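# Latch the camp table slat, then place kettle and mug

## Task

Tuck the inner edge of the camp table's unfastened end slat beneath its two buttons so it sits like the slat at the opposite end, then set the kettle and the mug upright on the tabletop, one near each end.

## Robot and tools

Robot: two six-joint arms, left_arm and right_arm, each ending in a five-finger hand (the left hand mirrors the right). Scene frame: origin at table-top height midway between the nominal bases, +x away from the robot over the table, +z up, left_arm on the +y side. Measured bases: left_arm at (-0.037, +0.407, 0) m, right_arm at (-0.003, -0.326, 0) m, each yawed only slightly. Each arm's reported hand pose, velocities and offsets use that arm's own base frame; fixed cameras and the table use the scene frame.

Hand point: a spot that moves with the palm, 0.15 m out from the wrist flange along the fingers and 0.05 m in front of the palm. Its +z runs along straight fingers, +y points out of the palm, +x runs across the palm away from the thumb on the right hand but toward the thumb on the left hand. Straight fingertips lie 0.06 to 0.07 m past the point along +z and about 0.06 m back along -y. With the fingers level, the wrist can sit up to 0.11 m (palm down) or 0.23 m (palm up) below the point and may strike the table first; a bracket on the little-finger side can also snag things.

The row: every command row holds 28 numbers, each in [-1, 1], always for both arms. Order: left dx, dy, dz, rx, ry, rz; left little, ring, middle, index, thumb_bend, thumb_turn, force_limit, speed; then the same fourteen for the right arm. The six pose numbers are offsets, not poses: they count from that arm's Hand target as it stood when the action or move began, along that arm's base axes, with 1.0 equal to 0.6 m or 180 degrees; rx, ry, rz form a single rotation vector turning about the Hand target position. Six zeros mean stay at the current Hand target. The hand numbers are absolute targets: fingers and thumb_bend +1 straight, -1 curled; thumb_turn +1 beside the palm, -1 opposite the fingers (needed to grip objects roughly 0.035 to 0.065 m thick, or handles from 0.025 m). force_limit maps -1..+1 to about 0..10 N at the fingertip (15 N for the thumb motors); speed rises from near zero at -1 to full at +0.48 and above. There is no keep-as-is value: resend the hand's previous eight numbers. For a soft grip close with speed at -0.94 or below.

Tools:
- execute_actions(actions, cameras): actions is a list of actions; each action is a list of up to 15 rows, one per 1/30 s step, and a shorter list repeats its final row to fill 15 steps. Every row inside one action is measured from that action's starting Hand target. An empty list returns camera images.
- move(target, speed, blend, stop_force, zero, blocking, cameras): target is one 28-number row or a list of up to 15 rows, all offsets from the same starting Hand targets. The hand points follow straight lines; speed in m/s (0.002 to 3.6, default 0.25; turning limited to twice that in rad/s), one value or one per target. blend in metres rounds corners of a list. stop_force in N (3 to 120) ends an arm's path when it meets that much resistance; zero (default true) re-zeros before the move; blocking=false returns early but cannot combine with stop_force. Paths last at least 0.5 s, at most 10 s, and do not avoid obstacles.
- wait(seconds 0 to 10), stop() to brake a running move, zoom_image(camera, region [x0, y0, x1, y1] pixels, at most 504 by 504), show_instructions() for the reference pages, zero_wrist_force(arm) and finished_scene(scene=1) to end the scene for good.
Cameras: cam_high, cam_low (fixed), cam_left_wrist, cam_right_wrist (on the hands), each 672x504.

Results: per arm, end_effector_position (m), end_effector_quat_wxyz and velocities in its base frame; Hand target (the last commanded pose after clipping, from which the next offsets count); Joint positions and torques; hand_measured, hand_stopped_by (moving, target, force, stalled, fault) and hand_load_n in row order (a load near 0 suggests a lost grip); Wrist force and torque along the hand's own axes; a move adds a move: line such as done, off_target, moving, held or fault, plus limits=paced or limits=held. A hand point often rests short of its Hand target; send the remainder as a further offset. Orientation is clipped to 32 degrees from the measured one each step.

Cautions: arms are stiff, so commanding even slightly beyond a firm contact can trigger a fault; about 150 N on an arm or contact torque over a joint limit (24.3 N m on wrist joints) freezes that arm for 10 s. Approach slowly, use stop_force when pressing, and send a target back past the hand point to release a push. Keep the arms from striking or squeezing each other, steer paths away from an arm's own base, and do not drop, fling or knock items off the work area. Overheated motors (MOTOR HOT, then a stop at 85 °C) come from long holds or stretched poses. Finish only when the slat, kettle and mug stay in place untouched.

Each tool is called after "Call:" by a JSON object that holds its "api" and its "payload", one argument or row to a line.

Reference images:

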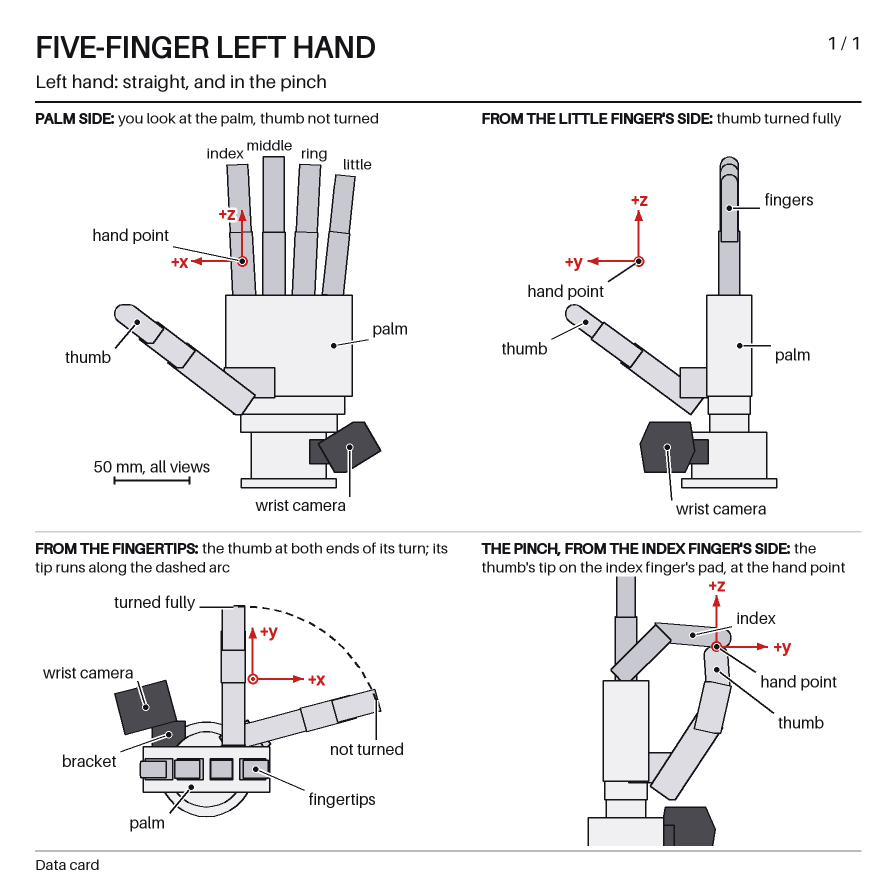

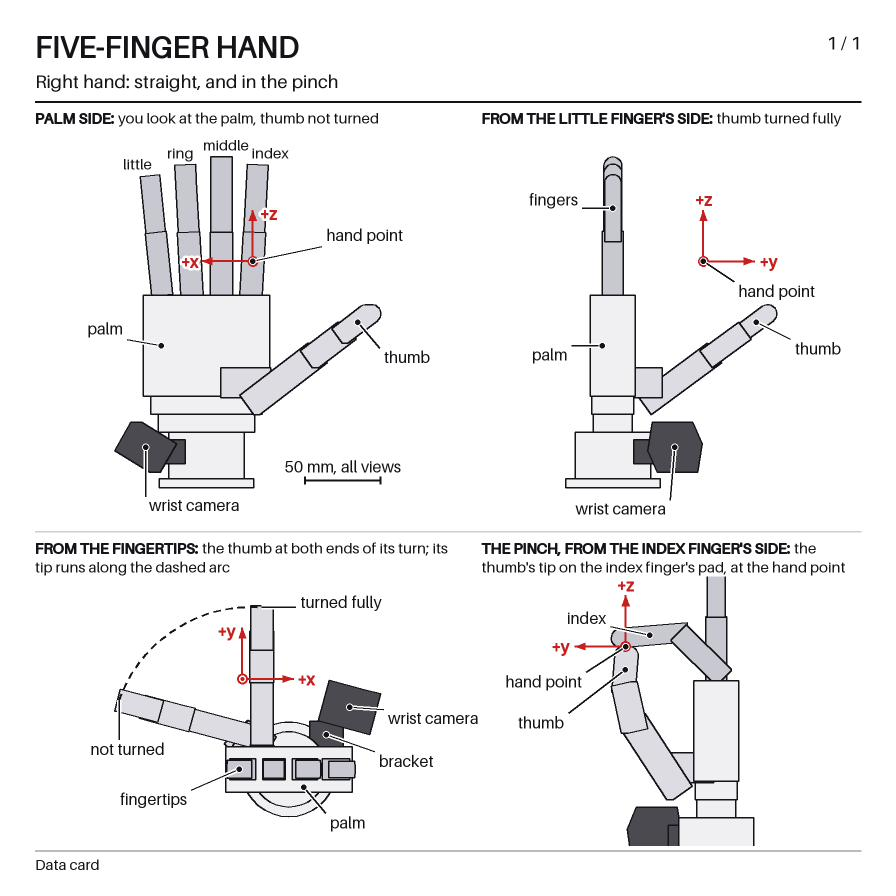

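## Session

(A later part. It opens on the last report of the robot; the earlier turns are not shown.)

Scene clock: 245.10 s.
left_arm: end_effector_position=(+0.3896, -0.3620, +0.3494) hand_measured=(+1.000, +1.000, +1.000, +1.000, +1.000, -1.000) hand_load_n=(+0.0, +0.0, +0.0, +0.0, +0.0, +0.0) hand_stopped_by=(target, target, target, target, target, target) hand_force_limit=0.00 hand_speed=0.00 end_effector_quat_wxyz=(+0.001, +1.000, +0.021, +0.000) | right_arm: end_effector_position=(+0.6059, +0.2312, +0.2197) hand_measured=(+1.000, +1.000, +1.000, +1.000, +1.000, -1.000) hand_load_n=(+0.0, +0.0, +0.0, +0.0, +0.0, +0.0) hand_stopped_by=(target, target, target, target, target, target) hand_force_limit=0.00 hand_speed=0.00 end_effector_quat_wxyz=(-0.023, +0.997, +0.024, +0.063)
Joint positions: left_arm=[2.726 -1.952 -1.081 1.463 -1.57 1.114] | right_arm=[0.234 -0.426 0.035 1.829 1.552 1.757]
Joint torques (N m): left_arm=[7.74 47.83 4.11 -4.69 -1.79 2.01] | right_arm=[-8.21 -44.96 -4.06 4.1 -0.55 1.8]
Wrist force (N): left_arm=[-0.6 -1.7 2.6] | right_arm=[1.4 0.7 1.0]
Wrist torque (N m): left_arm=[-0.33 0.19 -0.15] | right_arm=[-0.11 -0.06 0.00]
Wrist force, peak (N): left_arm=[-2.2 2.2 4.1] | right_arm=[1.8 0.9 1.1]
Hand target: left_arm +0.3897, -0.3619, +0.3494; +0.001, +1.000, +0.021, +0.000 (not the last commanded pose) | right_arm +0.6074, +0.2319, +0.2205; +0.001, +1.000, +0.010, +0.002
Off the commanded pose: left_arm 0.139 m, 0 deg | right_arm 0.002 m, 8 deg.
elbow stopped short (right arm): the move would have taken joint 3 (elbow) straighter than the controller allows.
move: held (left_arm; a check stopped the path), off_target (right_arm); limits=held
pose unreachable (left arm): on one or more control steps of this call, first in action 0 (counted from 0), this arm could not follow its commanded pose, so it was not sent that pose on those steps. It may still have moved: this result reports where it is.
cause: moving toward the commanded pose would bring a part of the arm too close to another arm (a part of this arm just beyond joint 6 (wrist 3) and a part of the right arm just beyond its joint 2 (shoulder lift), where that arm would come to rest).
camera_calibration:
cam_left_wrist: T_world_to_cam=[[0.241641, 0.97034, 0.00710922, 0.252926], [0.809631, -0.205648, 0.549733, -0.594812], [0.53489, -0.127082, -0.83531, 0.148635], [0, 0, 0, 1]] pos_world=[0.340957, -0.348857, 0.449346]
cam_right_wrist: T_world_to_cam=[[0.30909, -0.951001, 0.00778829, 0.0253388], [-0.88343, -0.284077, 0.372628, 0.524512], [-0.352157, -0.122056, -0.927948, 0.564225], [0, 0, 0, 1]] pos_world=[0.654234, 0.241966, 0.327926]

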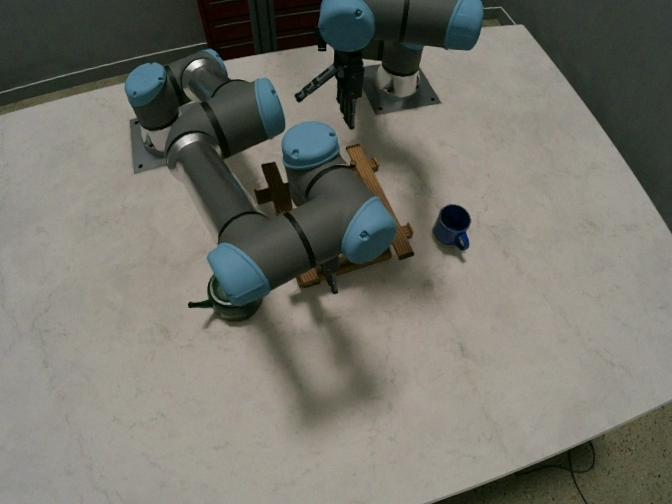

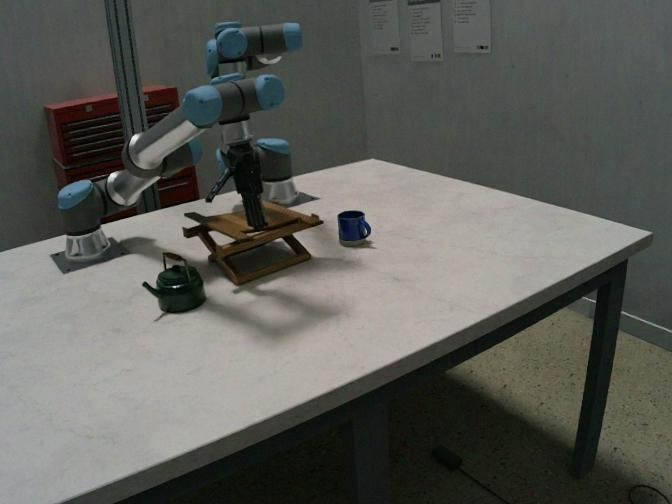

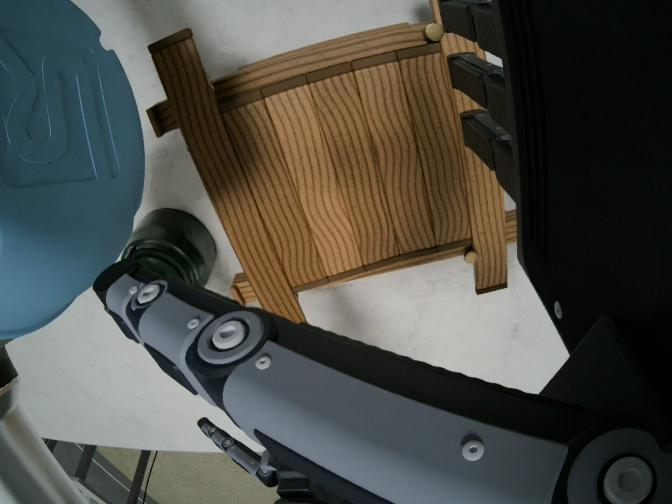

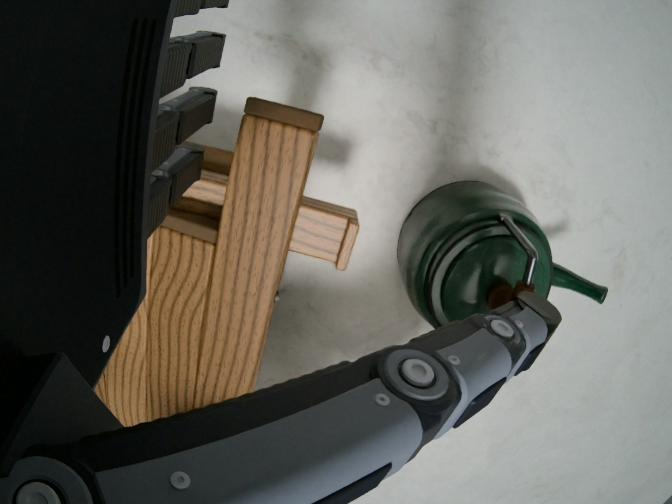

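Call:
{"api": "move", "payload": {
  "target": [0,0.25,0,0,0,0,1,1,1,1,1,-1,0,0, 0.001,0,-0.1425,0,0,0,1,1,1,1,1,-1,0,0],
  "speed": 0.1,
  "stop_force": 12,
  "cameras": ["all"]
}}

Scene clock: 270.10 s.
left_arm: end_effector_position=(+0.3897, -0.2119, +0.3494) hand_measured=(+1.000, +1.000, +1.000, +1.000, +1.000, -1.000) hand_load_n=(+0.0, +0.0, +0.0, +0.0, +0.0, +0.0) hand_stopped_by=(target, target, target, target, target, target) hand_force_limit=0.00 hand_speed=0.00 end_effector_quat_wxyz=(+0.001, +1.000, +0.021, +0.000) | right_arm: end_effector_position=(+0.6074, +0.2316, +0.1348) hand_measured=(+1.000, +1.000, +1.000, +1.000, +1.000, -1.000) hand_load_n=(+0.0, +0.0, +0.0, -0.5, +0.0, +0.0) hand_stopped_by=(target, target, target, target, target, target) hand_force_limit=0.00 hand_speed=0.00 end_effector_quat_wxyz=(+0.000, +1.000, +0.011, +0.004)
Joint positions: left_arm=[3.088 -1.741 -1.354 1.525 -1.57 1.475] | right_arm=[0.239 -0.294 0.035 1.822 1.572 1.789]
Joint torques (N m): left_arm=[7.8 39.47 5.43 0.05 1.73 1.97] | right_arm=[12.41 -44.89 -31.08 4.17 1.66 1.99]
Wrist force (N): left_arm=[-0.7 -2.0 2.3] | right_arm=[1.8 0.9 1.1]
Wrist torque (N m): left_arm=[-0.35 0.20 -0.14] | right_arm=[-0.10 -0.11 0.02]
Wrist force, peak (N): left_arm=[-0.7 -2.3 2.5] | right_arm=[1.8 0.7 1.3]
Hand target: left_arm +0.3897, -0.2119, +0.3494; +0.001, +1.000, +0.021, +0.000 | right_arm +0.6080, +0.2319, +0.1350; +0.001, +1.000, +0.010, +0.002
Off the commanded pose: left_arm 0.000 m, 0 deg | right_arm 0.001 m, 0 deg.
elbow stopped short (right arm): the move would have taken joint 3 (elbow) straighter than the controller allows.
move: done
camera_calibration:
cam_left_wrist: T_world_to_cam=[[0.241629, 0.970342, 0.00712938, 0.107249], [0.809588, -0.205639, 0.549801, -0.564094], [0.534961, -0.127076, -0.835266, 0.167698], [0, 0, 0, 1]] pos_world=[0.341057, -0.198757, 0.449447]
cam_right_wrist: T_world_to_cam=[[0.284784, -0.958445, 0.016747, 0.0412375], [-0.839962, -0.241085, 0.486149, 0.506057], [-0.46191, -0.152515, -0.873715, 0.552383], [0, 0, 0, 1]] pos_world=[0.668477, 0.245773, 0.235916]

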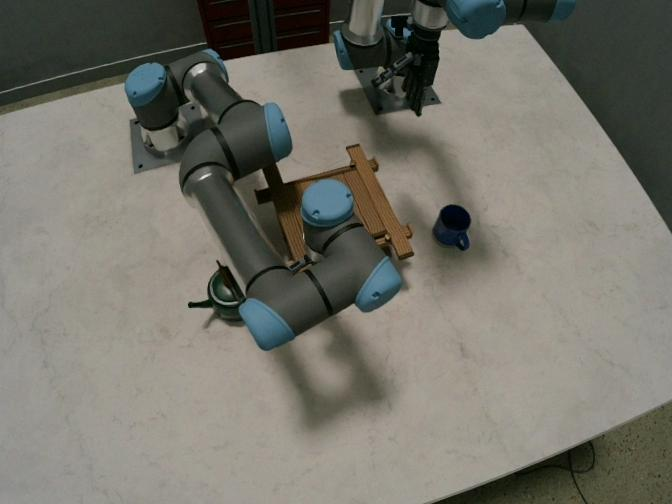

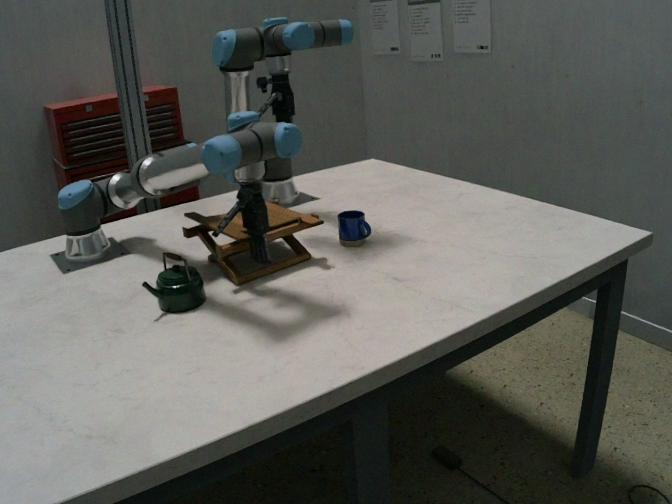

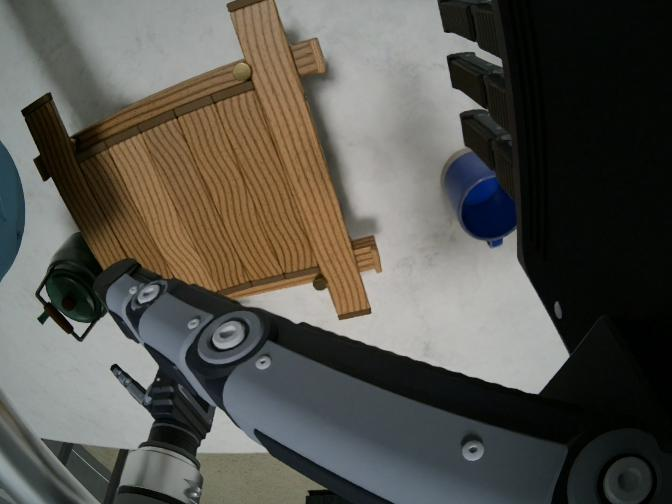

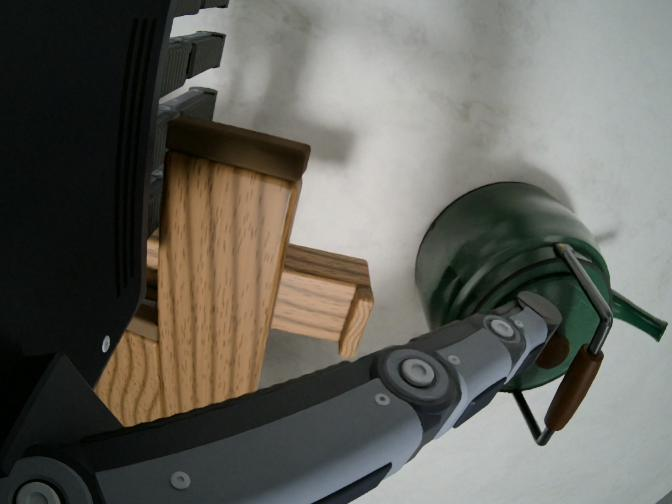

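Call:
{"api": "zoom_image", "payload": {
  "camera": "cam_right_wrist",
  "region": [120, 80, 400, 380]
}}

Call:
{"api": "zoom_image", "payload": {
  "camera": "cam_low",
  "region": [170, 170, 330, 290]
}}

Scaled by 1.680 from the camera's 672x504 image, which has a finer 960x720 frame.

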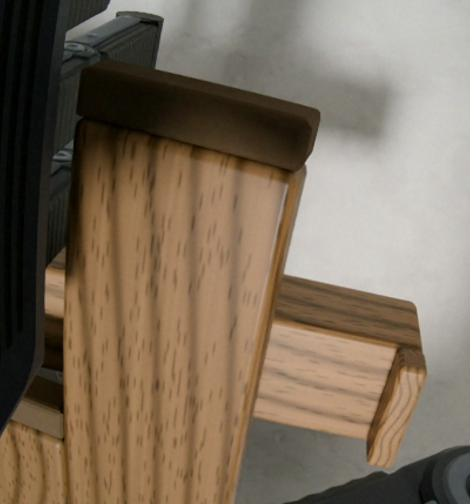

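Scaled by 3.150 from the camera's 672x504 image, which has a finer 960x720 frame.

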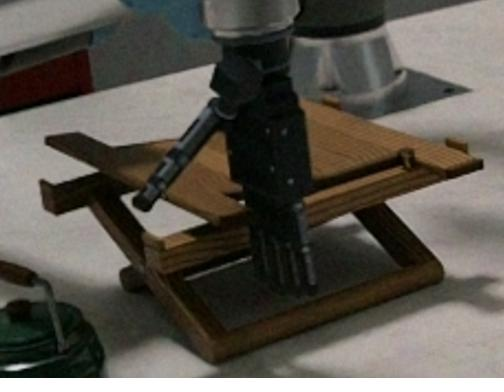

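Call:
{"api": "move", "payload": {
  "target": [0,0,0,0,0,0,1,1,1,1,1,-1,0,0, 0,-0.009,-0.008,0,0,0,1,1,1,1,1,-1,0,0],
  "speed": 0.05,
  "cameras": ["cam_right_wrist"]
}}

Call:
{"api": "move", "payload": {
  "target": [0,0,0,0,0,0,1,1,1,1,1,-1,0,0, 0,0,0,0,0,0,1,1,1,1,-0.6,-1,-0.35,-0.8],
  "speed": 0.05,
  "cameras": ["cam_right_wrist","cam_low"]
}}

Scene clock: 280.97 s.
left_arm: end_effector_position=(+0.3897, -0.2119, +0.3494) hand_measured=(+1.000, +1.000, +1.000, +1.000, +1.000, -1.000) hand_load_n=(+0.0, +0.0, +0.0, +0.0, +0.0, +0.0) hand_stopped_by=(target, target, target, target, target, target) hand_force_limit=0.00 hand_speed=0.00 end_effector_quat_wxyz=(+0.001, +1.000, +0.021, +0.000) | right_arm: end_effector_position=(+0.6082, +0.2266, +0.1302) hand_measured=(+1.000, +1.000, +1.000, +1.000, +1.000, -1.000) hand_load_n=(+0.0, +0.0, +0.0, +0.0, +0.0, +0.0) hand_stopped_by=(target, target, target, target, target, target) hand_force_limit=0.00 hand_speed=0.00 end_effector_quat_wxyz=(+0.001, +1.000, +0.010, +0.001)
Joint positions: left_arm=[3.088 -1.741 -1.354 1.525 -1.57 1.475] | right_arm=[0.232 -0.326 0.115 1.78 1.573 1.783]
Joint torques (N m): left_arm=[7.69 38.98 5.18 0 1.64 1.97] | right_arm=[-13.92 -64.23 -4.62 0.59 0.02 -1.64]
Wrist force (N): left_arm=[-0.5 -2.0 2.4] | right_arm=[1.9 -1.3 0.0]
Wrist torque (N m): left_arm=[-0.36 0.18 -0.13] | right_arm=[-0.09 -0.08 0.12]
Wrist force, peak (N): left_arm=[-0.8 -2.1 2.5] | right_arm=[2.2 -1.4 -0.3]
Hand target: left_arm +0.3897, -0.2119, +0.3494; +0.001, +1.000, +0.021, +0.000 | right_arm +0.6080, +0.2265, +0.1302; +0.001, +1.000, +0.010, +0.002
Off the commanded pose: left_arm 0.000 m, 0 deg | right_arm 0.000 m, 0 deg.
move: done
camera_calibration:
cam_right_wrist: T_world_to_cam=[[0.283535, -0.958804, 0.0174267, 0.0369874], [-0.8374, -0.238696, 0.491717, 0.504858], [-0.467301, -0.154012, -0.87058, 0.551233], [0, 0, 0, 1]] pos_world=[0.669873, 0.240868, 0.231001]
Images, in order (width x height): cam_right_wrist 672x504.

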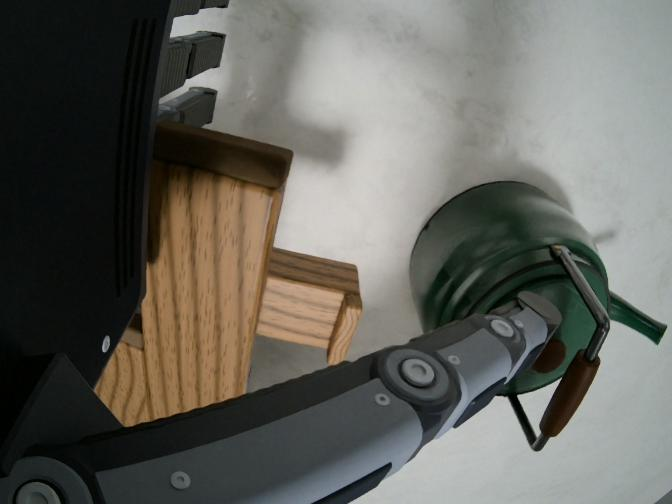

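Scene clock: 285.40 s.
left_arm: end_effector_position=(+0.3897, -0.2119, +0.3494) hand_measured=(+1.000, +1.000, +1.000, +1.000, +1.000, -1.000) hand_load_n=(-0.5, +0.0, +0.0, +0.0, +0.0, +0.0) hand_stopped_by=(target, target, target, target, target, target) hand_force_limit=0.00 hand_speed=0.00 end_effector_quat_wxyz=(+0.001, +1.000, +0.021, +0.000) | right_arm: end_effector_position=(+0.6082, +0.2266, +0.1302) hand_measured=(+1.000, +1.000, +1.000, +1.000, -0.186, -1.000) hand_load_n=(+0.0, +0.0, +0.0, +0.0, +6.5, +0.5) hand_stopped_by=(target, target, target, target, force, target) hand_force_limit=-0.35 hand_speed=-0.80 end_effector_quat_wxyz=(+0.001, +1.000, +0.010, +0.001)
Joint positions: left_arm=[3.088 -1.741 -1.354 1.525 -1.57 1.475] | right_arm=[0.232 -0.326 0.115 1.78 1.573 1.783]
Joint torques (N m): left_arm=[7.85 38.66 5.35 -0.13 1.61 1.97] | right_arm=[-11.42 -63.64 -4.62 0.44 -0.13 -1.29]
Wrist force (N): left_arm=[-0.7 -2.1 2.4] | right_arm=[1.9 1.2 -0.3]
Wrist torque (N m): left_arm=[-0.37 0.21 -0.14] | right_arm=[-0.04 -0.08 0.12]
Wrist force, peak (N): left_arm=[-0.7 -2.2 2.5] | right_arm=[2.1 -1.5 0.0]
Hand target: left_arm +0.3897, -0.2119, +0.3494; +0.001, +1.000, +0.021, +0.000 | right_arm +0.6082, +0.2266, +0.1302; +0.001, +1.000, +0.010, +0.001
Off the commanded pose: left_arm 0.000 m, 0 deg | right_arm 0.000 m, 0 deg.
move: done
camera_calibration:
cam_right_wrist: T_world_to_cam=[[0.283535, -0.958804, 0.0174267, 0.0369874], [-0.8374, -0.238696, 0.491717, 0.504858], [-0.467301, -0.154012, -0.87058, 0.551233], [0, 0, 0, 1]] pos_world=[0.669873, 0.240868, 0.231001]
Images, in order (width x height): cam_low 672x504, cam_right_wrist 672x504.

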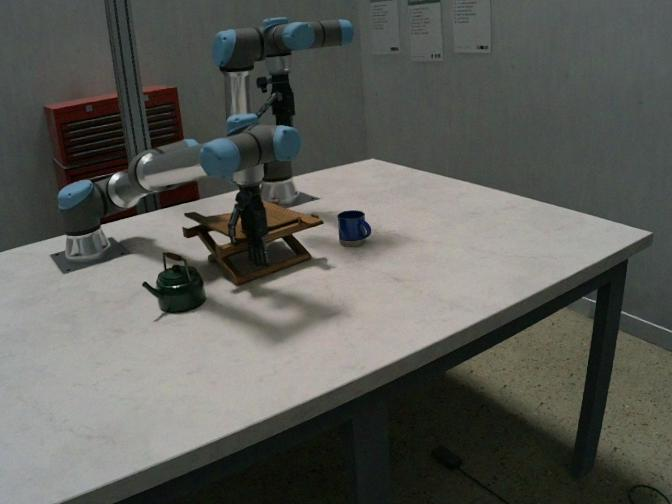

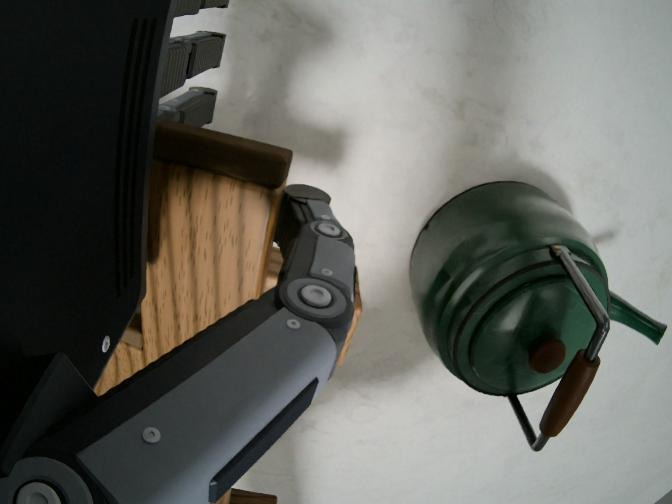

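Call:
{"api": "zoom_image", "payload": {
  "camera": "cam_low",
  "region": [190, 180, 300, 270]
}}

Call:
{"api": "zoom_image", "payload": {
  "camera": "cam_right_wrist",
  "region": [200, 120, 400, 300]
}}

Scaled by 4.582 from the camera's 672x504 image, which has a finer 960x720 frame.

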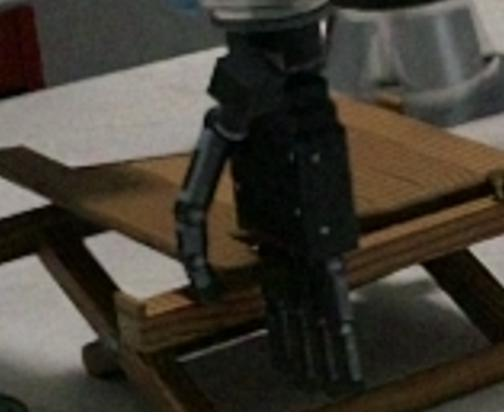

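Scaled by 2.520 from the camera's 672x504 image, which has a finer 960x720 frame.

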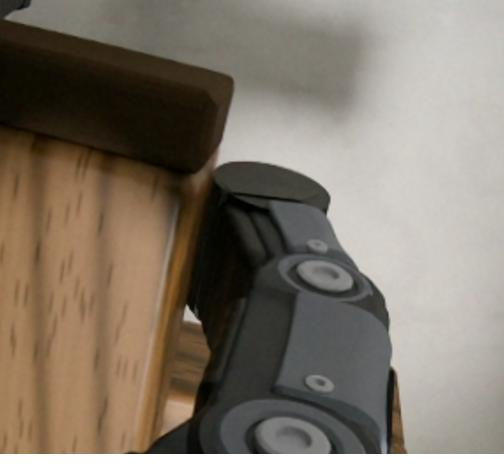

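Call:
{"api": "move", "payload": {
  "target": [0,0,0,0,0,0,1,1,1,1,1,-1,0,0, 0.001,-0.0333,0.007,0,0,0,1,1,1,1,-0.6,-1,-0.35,-0.8],
  "speed": 0.04,
  "stop_force": 15,
  "cameras": ["all"]
}}

Scene clock: 296.50 s.
left_arm: end_effector_position=(+0.3897, -0.2119, +0.3494) hand_measured=(+1.000, +1.000, +1.000, +1.000, +1.000, -1.000) hand_load_n=(+0.0, +0.0, +0.0, +0.0, +0.0, +0.0) hand_stopped_by=(target, target, target, target, target, target) hand_force_limit=0.00 hand_speed=0.00 end_effector_quat_wxyz=(+0.001, +1.000, +0.021, +0.000) | right_arm: end_effector_position=(+0.6088, +0.2066, +0.1344) hand_measured=(+1.000, +1.000, +1.000, +1.000, -0.186, -1.000) hand_load_n=(+0.0, +0.0, +0.0, +0.0, +7.5, +3.0) hand_stopped_by=(target, target, target, target, force, target) hand_force_limit=-0.35 hand_speed=-0.80 end_effector_quat_wxyz=(+0.001, +1.000, +0.010, +0.001)
Joint positions: left_arm=[3.088 -1.741 -1.354 1.525 -1.57 1.475] | right_arm=[0.204 -0.408 0.271 1.706 1.573 1.754]
Joint torques (N m): left_arm=[8.1 38.62 6.42 -0.2 1.55 1.87] | right_arm=[-14.54 -64.74 -4.85 0.61 -0.77 -2.07]
Wrist force (N): left_arm=[-0.5 -1.9 2.4] | right_arm=[1.7 -1.7 2.8]
Wrist torque (N m): left_arm=[-0.33 0.17 -0.13] | right_arm=[-0.24 -0.09 0.48]
Wrist force, peak (N): left_arm=[-0.7 -2.1 2.6] | right_arm=[1.6 -1.7 3.0]
Hand target: left_arm +0.3897, -0.2119, +0.3494; +0.001, +1.000, +0.021, +0.000 | right_arm +0.6088, +0.2066, +0.1344; +0.001, +1.000, +0.010, +0.001
Off the commanded pose: left_arm 0.000 m, 0 deg | right_arm 0.000 m, 0 deg.
move: done
camera_calibration:
cam_left_wrist: T_world_to_cam=[[0.241629, 0.970342, 0.00712938, 0.107249], [0.809588, -0.205639, 0.549801, -0.564094], [0.534961, -0.127076, -0.835266, 0.167698], [0, 0, 0, 1]] pos_world=[0.341057, -0.198757, 0.449447]
cam_right_wrist: T_world_to_cam=[[0.283535, -0.958804, 0.0174267, 0.0176639], [-0.8374, -0.238696, 0.491717, 0.498545], [-0.467301, -0.154012, -0.87058, 0.552105], [0, 0, 0, 1]] pos_world=[0.670473, 0.220968, 0.235201]

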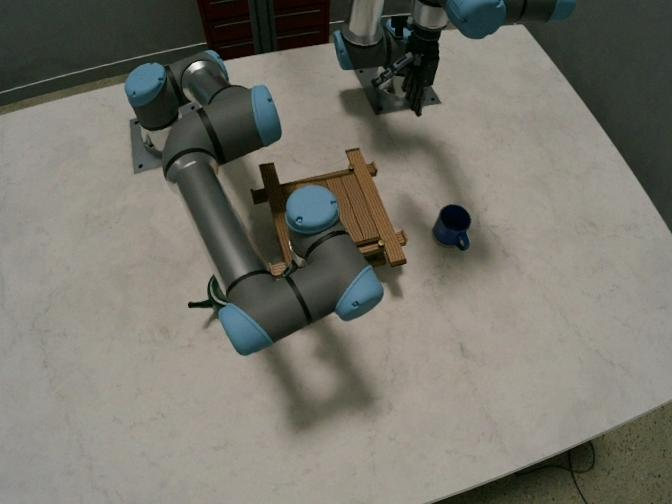

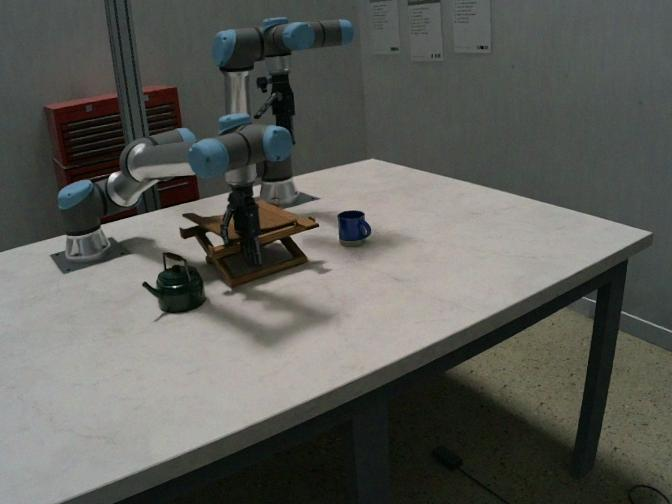

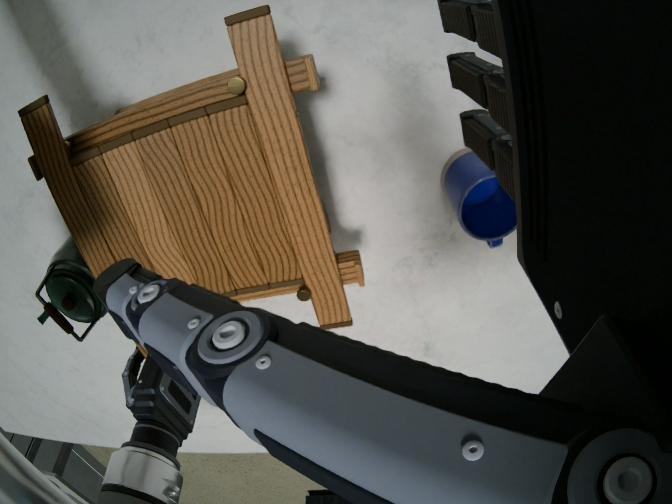

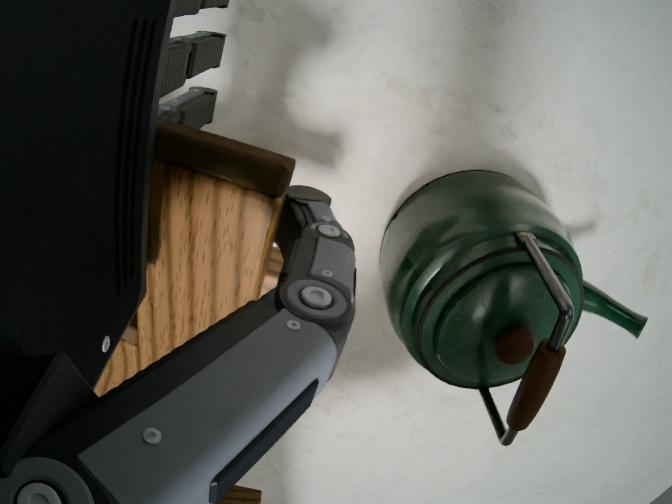

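Call:
{"api": "zoom_image", "payload": {
  "camera": "cam_left_wrist",
  "region": [0, 0, 380, 340]
}}

Call:
{"api": "zoom_image", "payload": {
  "camera": "cam_right_wrist",
  "region": [100, 120, 360, 400]
}}

Scaled by 1.326 from the camera's 672x504 image, which has a finer 960x720 frame.

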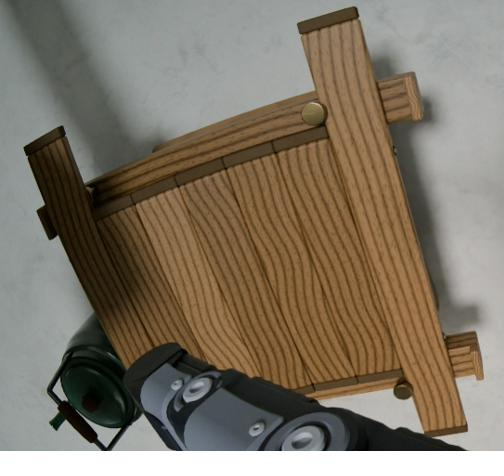

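Scaled by 1.800 from the camera's 672x504 image, which has a finer 960x720 frame.

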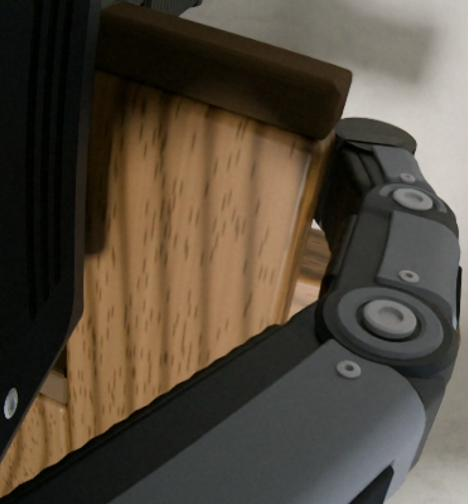

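Call:
{"api": "move", "payload": {
  "target": [
    [0.15,0,-0.05,0,0,0.5,1,1,1,1,1,-1,0,0, 0,0,0,0,0,0,1,1,1,1,-0.6,-1,-0.35,-0.8],
    [0.359,-0.051,-0.166,0,0,0.975,1,1,1,1,1,-1,0,0, 0,0,0,0,0,0,1,1,1,1,-0.6,-1,-0.35,-0.8]
  ],
  "speed": 0.3,
  "blend": [0.03,0],
  "cameras": ["all"]
}}

Scene clock: 338.57 s.
left_arm: end_effector_position=(+0.6036, -0.2417, +0.2490) hand_measured=(+1.000, +1.000, +1.000, +1.000, +1.000, -1.000) hand_load_n=(+0.0, +0.0, +0.0, +0.0, -0.5, +0.0) hand_stopped_by=(target, target, target, target, target, target) hand_force_limit=0.00 hand_speed=0.00 end_effector_quat_wxyz=(+0.092, +0.040, +0.994, -0.034) | right_arm: end_effector_position=(+0.6088, +0.2066, +0.1344) hand_measured=(+1.000, +1.000, +1.000, +1.000, -0.186, -1.000) hand_load_n=(+0.0, +0.0, +0.0, +0.0, +7.5, +3.0) hand_stopped_by=(target, target, target, target, force, target) hand_force_limit=-0.35 hand_speed=-0.80 end_effector_quat_wxyz=(+0.001, +1.000, +0.010, +0.001)
Joint positions: left_arm=[2.894 -2.668 -0.035 1.327 -1.543 -1.741] | right_arm=[0.204 -0.408 0.271 1.706 1.573 1.754]
Joint torques (N m): left_arm=[7.51 54.87 22.86 0.25 1.83 -1.79] | right_arm=[-13.86 -64.75 -5.28 0.69 -0.58 -2]
Wrist force (N): left_arm=[-0.2 -1.5 2.0] | right_arm=[1.6 -1.8 2.8]
Wrist torque (N m): left_arm=[-0.26 0.13 0.03] | right_arm=[-0.26 -0.09 0.49]
Wrist force, peak (N): left_arm=[-0.5 -2.1 2.8] | right_arm=[1.7 -1.8 3.2]
Hand target: left_arm +0.6051, -0.2425, +0.2498; +0.000, +0.019, +1.000, +0.001 | right_arm +0.6088, +0.2066, +0.1344; +0.001, +1.000, +0.010, +0.001
Off the commanded pose: left_arm 0.002 m, 12 deg | right_arm 0.000 m, 0 deg.
elbow stopped short (left arm): the move would have taken joint 3 (elbow) straighter than the controller allows.
move: off_target (left_arm)
camera_calibration:
cam_left_wrist: T_world_to_cam=[[-0.359694, -0.932976, 0.0132734, -0.0134589], [-0.863238, 0.33814, 0.374808, 0.496627], [-0.354175, 0.123358, -0.927007, 0.585618], [0, 0, 0, 1]] pos_world=[0.631277, -0.252727, 0.356911]
cam_right_wrist: T_world_to_cam=[[0.283535, -0.958804, 0.0174267, 0.0176639], [-0.8374, -0.238696, 0.491717, 0.498545], [-0.467301, -0.154012, -0.87058, 0.552105], [0, 0, 0, 1]] pos_world=[0.670473, 0.220968, 0.235201]

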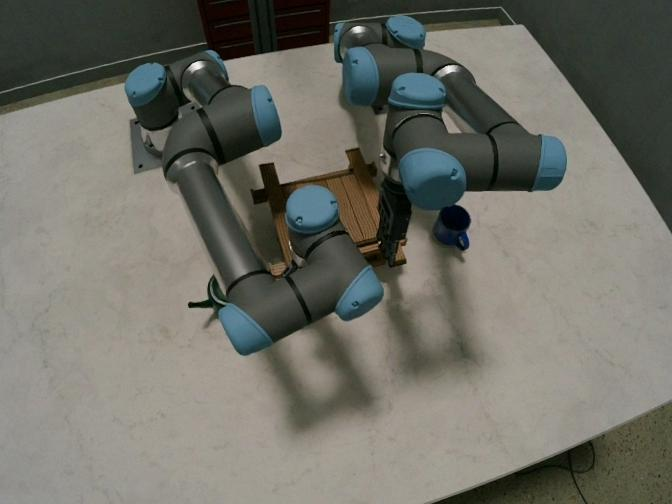

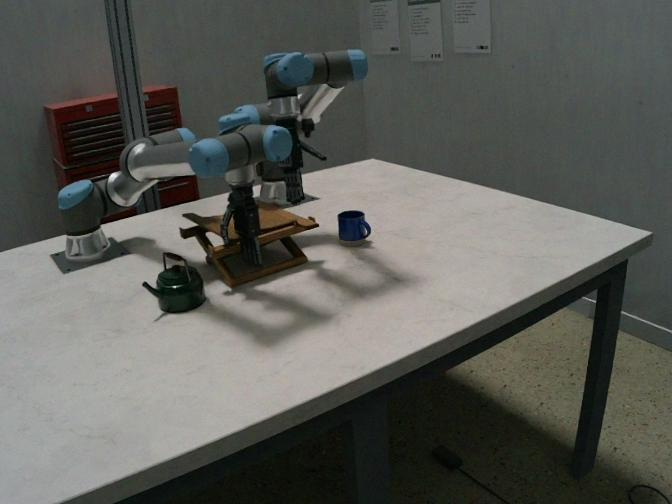

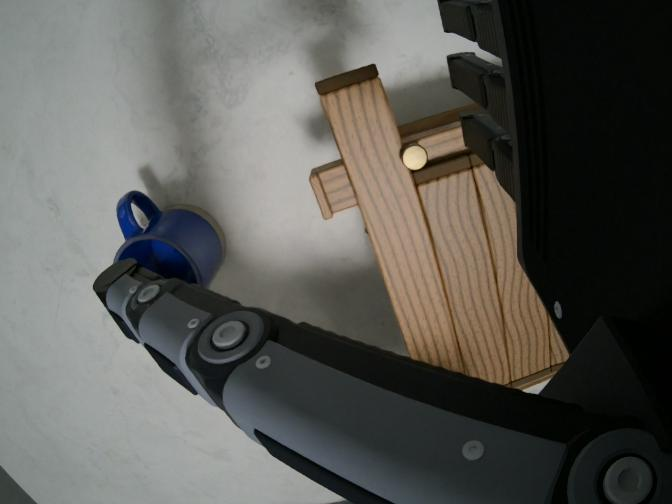

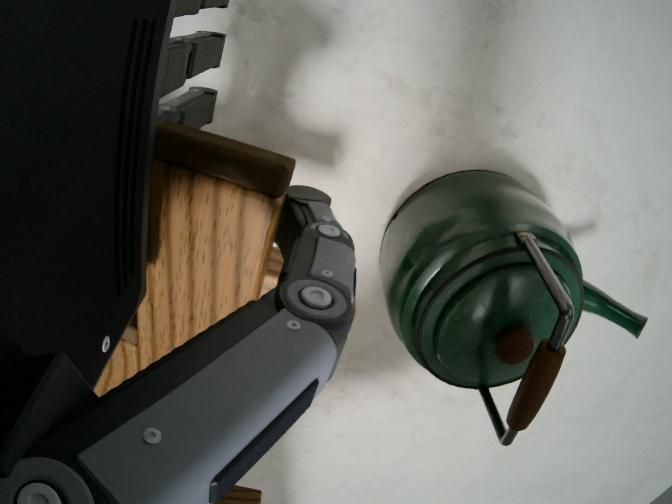

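Call:
{"api": "zoom_image", "payload": {
  "camera": "cam_left_wrist",
  "region": [300, 50, 500, 230]
}}

Scaled by 2.520 from the camera's 672x504 image, which has a finer 960x720 frame.

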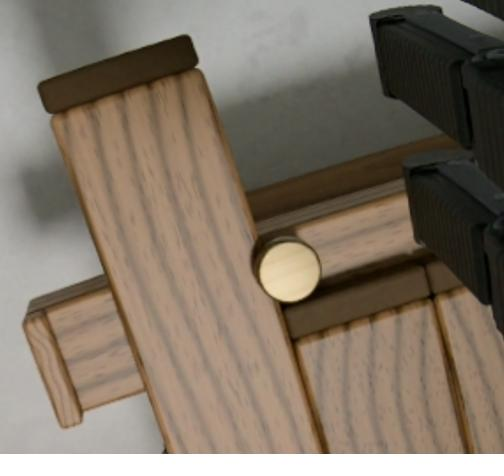

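Call:
{"api": "move", "payload": {
  "target": [0.0067,0.004,-0.2297,0,0,0,1,1,1,1,1,-1,0,0, 0,0,0,0,0,0,1,1,1,1,-0.6,-1,-0.35,-0.8],
  "speed": 0.1,
  "stop_force": 12,
  "cameras": ["all"]
}}

Scene clock: 357.53 s.
left_arm: end_effector_position=(+0.6091, -0.2400, +0.1120) hand_measured=(+1.000, +1.000, +1.000, +1.000, +1.000, -1.000) hand_load_n=(+0.0, +0.0, +0.0, +0.0, +0.0, +0.5) hand_stopped_by=(target, target, target, target, target, target) hand_force_limit=0.00 hand_speed=0.00 end_effector_quat_wxyz=(+0.000, +0.019, +1.000, +0.001) | right_arm: end_effector_position=(+0.6088, +0.2066, +0.1344) hand_measured=(+1.000, +1.000, +1.000, +1.000, -0.186, -1.000) hand_load_n=(+0.0, +0.0, +0.0, +0.0, +7.5, +3.0) hand_stopped_by=(target, target, target, target, force, target) hand_force_limit=-0.35 hand_speed=-0.80 end_effector_quat_wxyz=(+0.001, +1.000, +0.010, +0.001)
Joint positions: left_arm=[2.89 -2.877 -0.037 1.343 -1.572 -1.785] | right_arm=[0.204 -0.408 0.271 1.706 1.573 1.754]
Joint torques (N m): left_arm=[-5.92 48.63 22.81 -4.7 -2.06 -1.52] | right_arm=[-13.57 -64.19 -5.55 0.95 -0.79 -1.84]
Wrist force (N): left_arm=[-0.7 -1.6 2.3] | right_arm=[1.8 -1.7 2.8]
Wrist torque (N m): left_arm=[-0.27 0.19 0.01] | right_arm=[-0.25 -0.12 0.50]
Wrist force, peak (N): left_arm=[-0.7 -1.8 3.1] | right_arm=[1.7 -2.0 3.0]
Hand target: left_arm +0.6091, -0.2401, +0.1120; +0.000, +0.019, +1.000, +0.001 | right_arm +0.6088, +0.2066, +0.1344; +0.001, +1.000, +0.010, +0.001
Off the commanded pose: left_arm 0.000 m, 0 deg | right_arm 0.000 m, 0 deg.
move: done
camera_calibration:
cam_left_wrist: T_world_to_cam=[[-0.317111, -0.948361, 0.00718446, -0.0370608], [-0.791159, 0.268708, 0.549422, 0.471987], [-0.522981, 0.168543, -0.835514, 0.563721], [0, 0, 0, 1]] pos_world=[0.656479, -0.256985, 0.211943]
cam_right_wrist: T_world_to_cam=[[0.283535, -0.958804, 0.0174267, 0.0176639], [-0.8374, -0.238696, 0.491717, 0.498545], [-0.467301, -0.154012, -0.87058, 0.552105], [0, 0, 0, 1]] pos_world=[0.670473, 0.220968, 0.235201]

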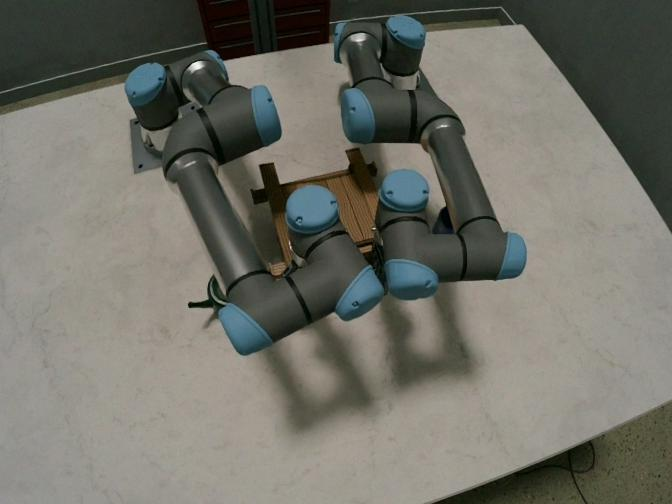

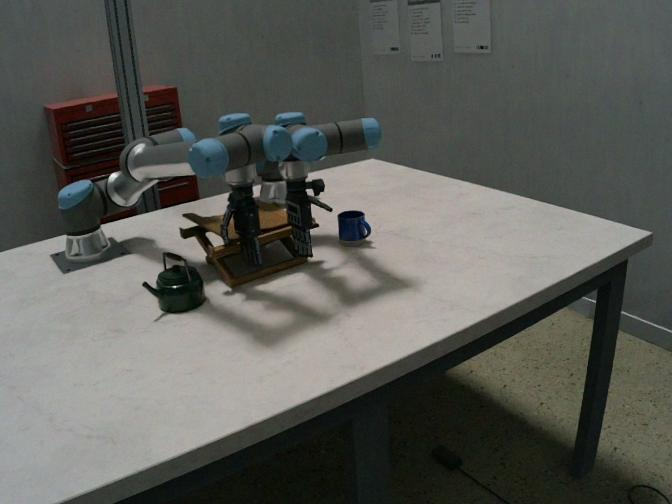

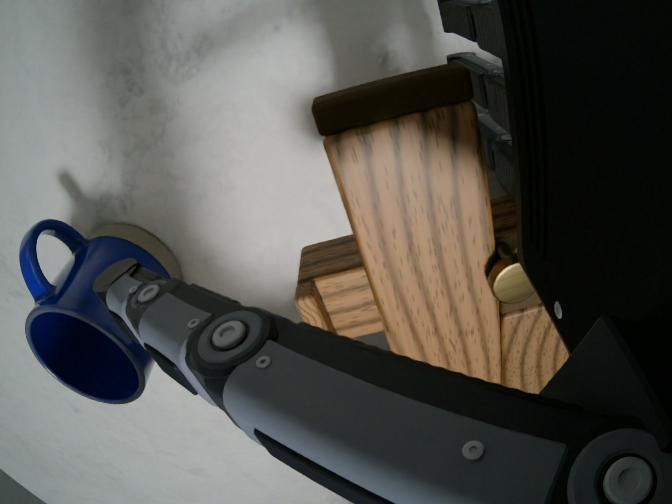

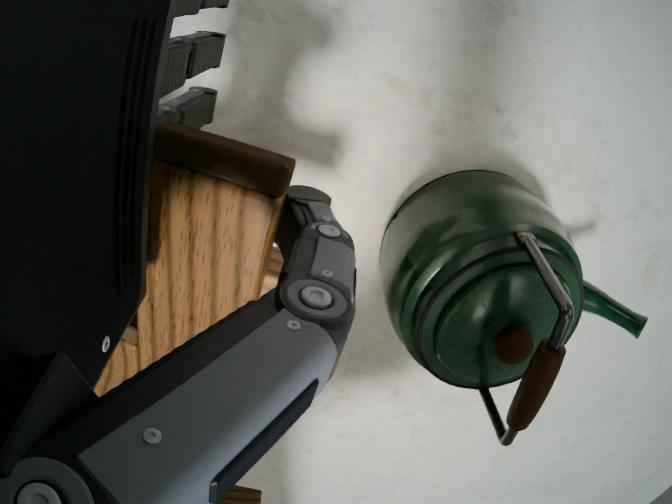

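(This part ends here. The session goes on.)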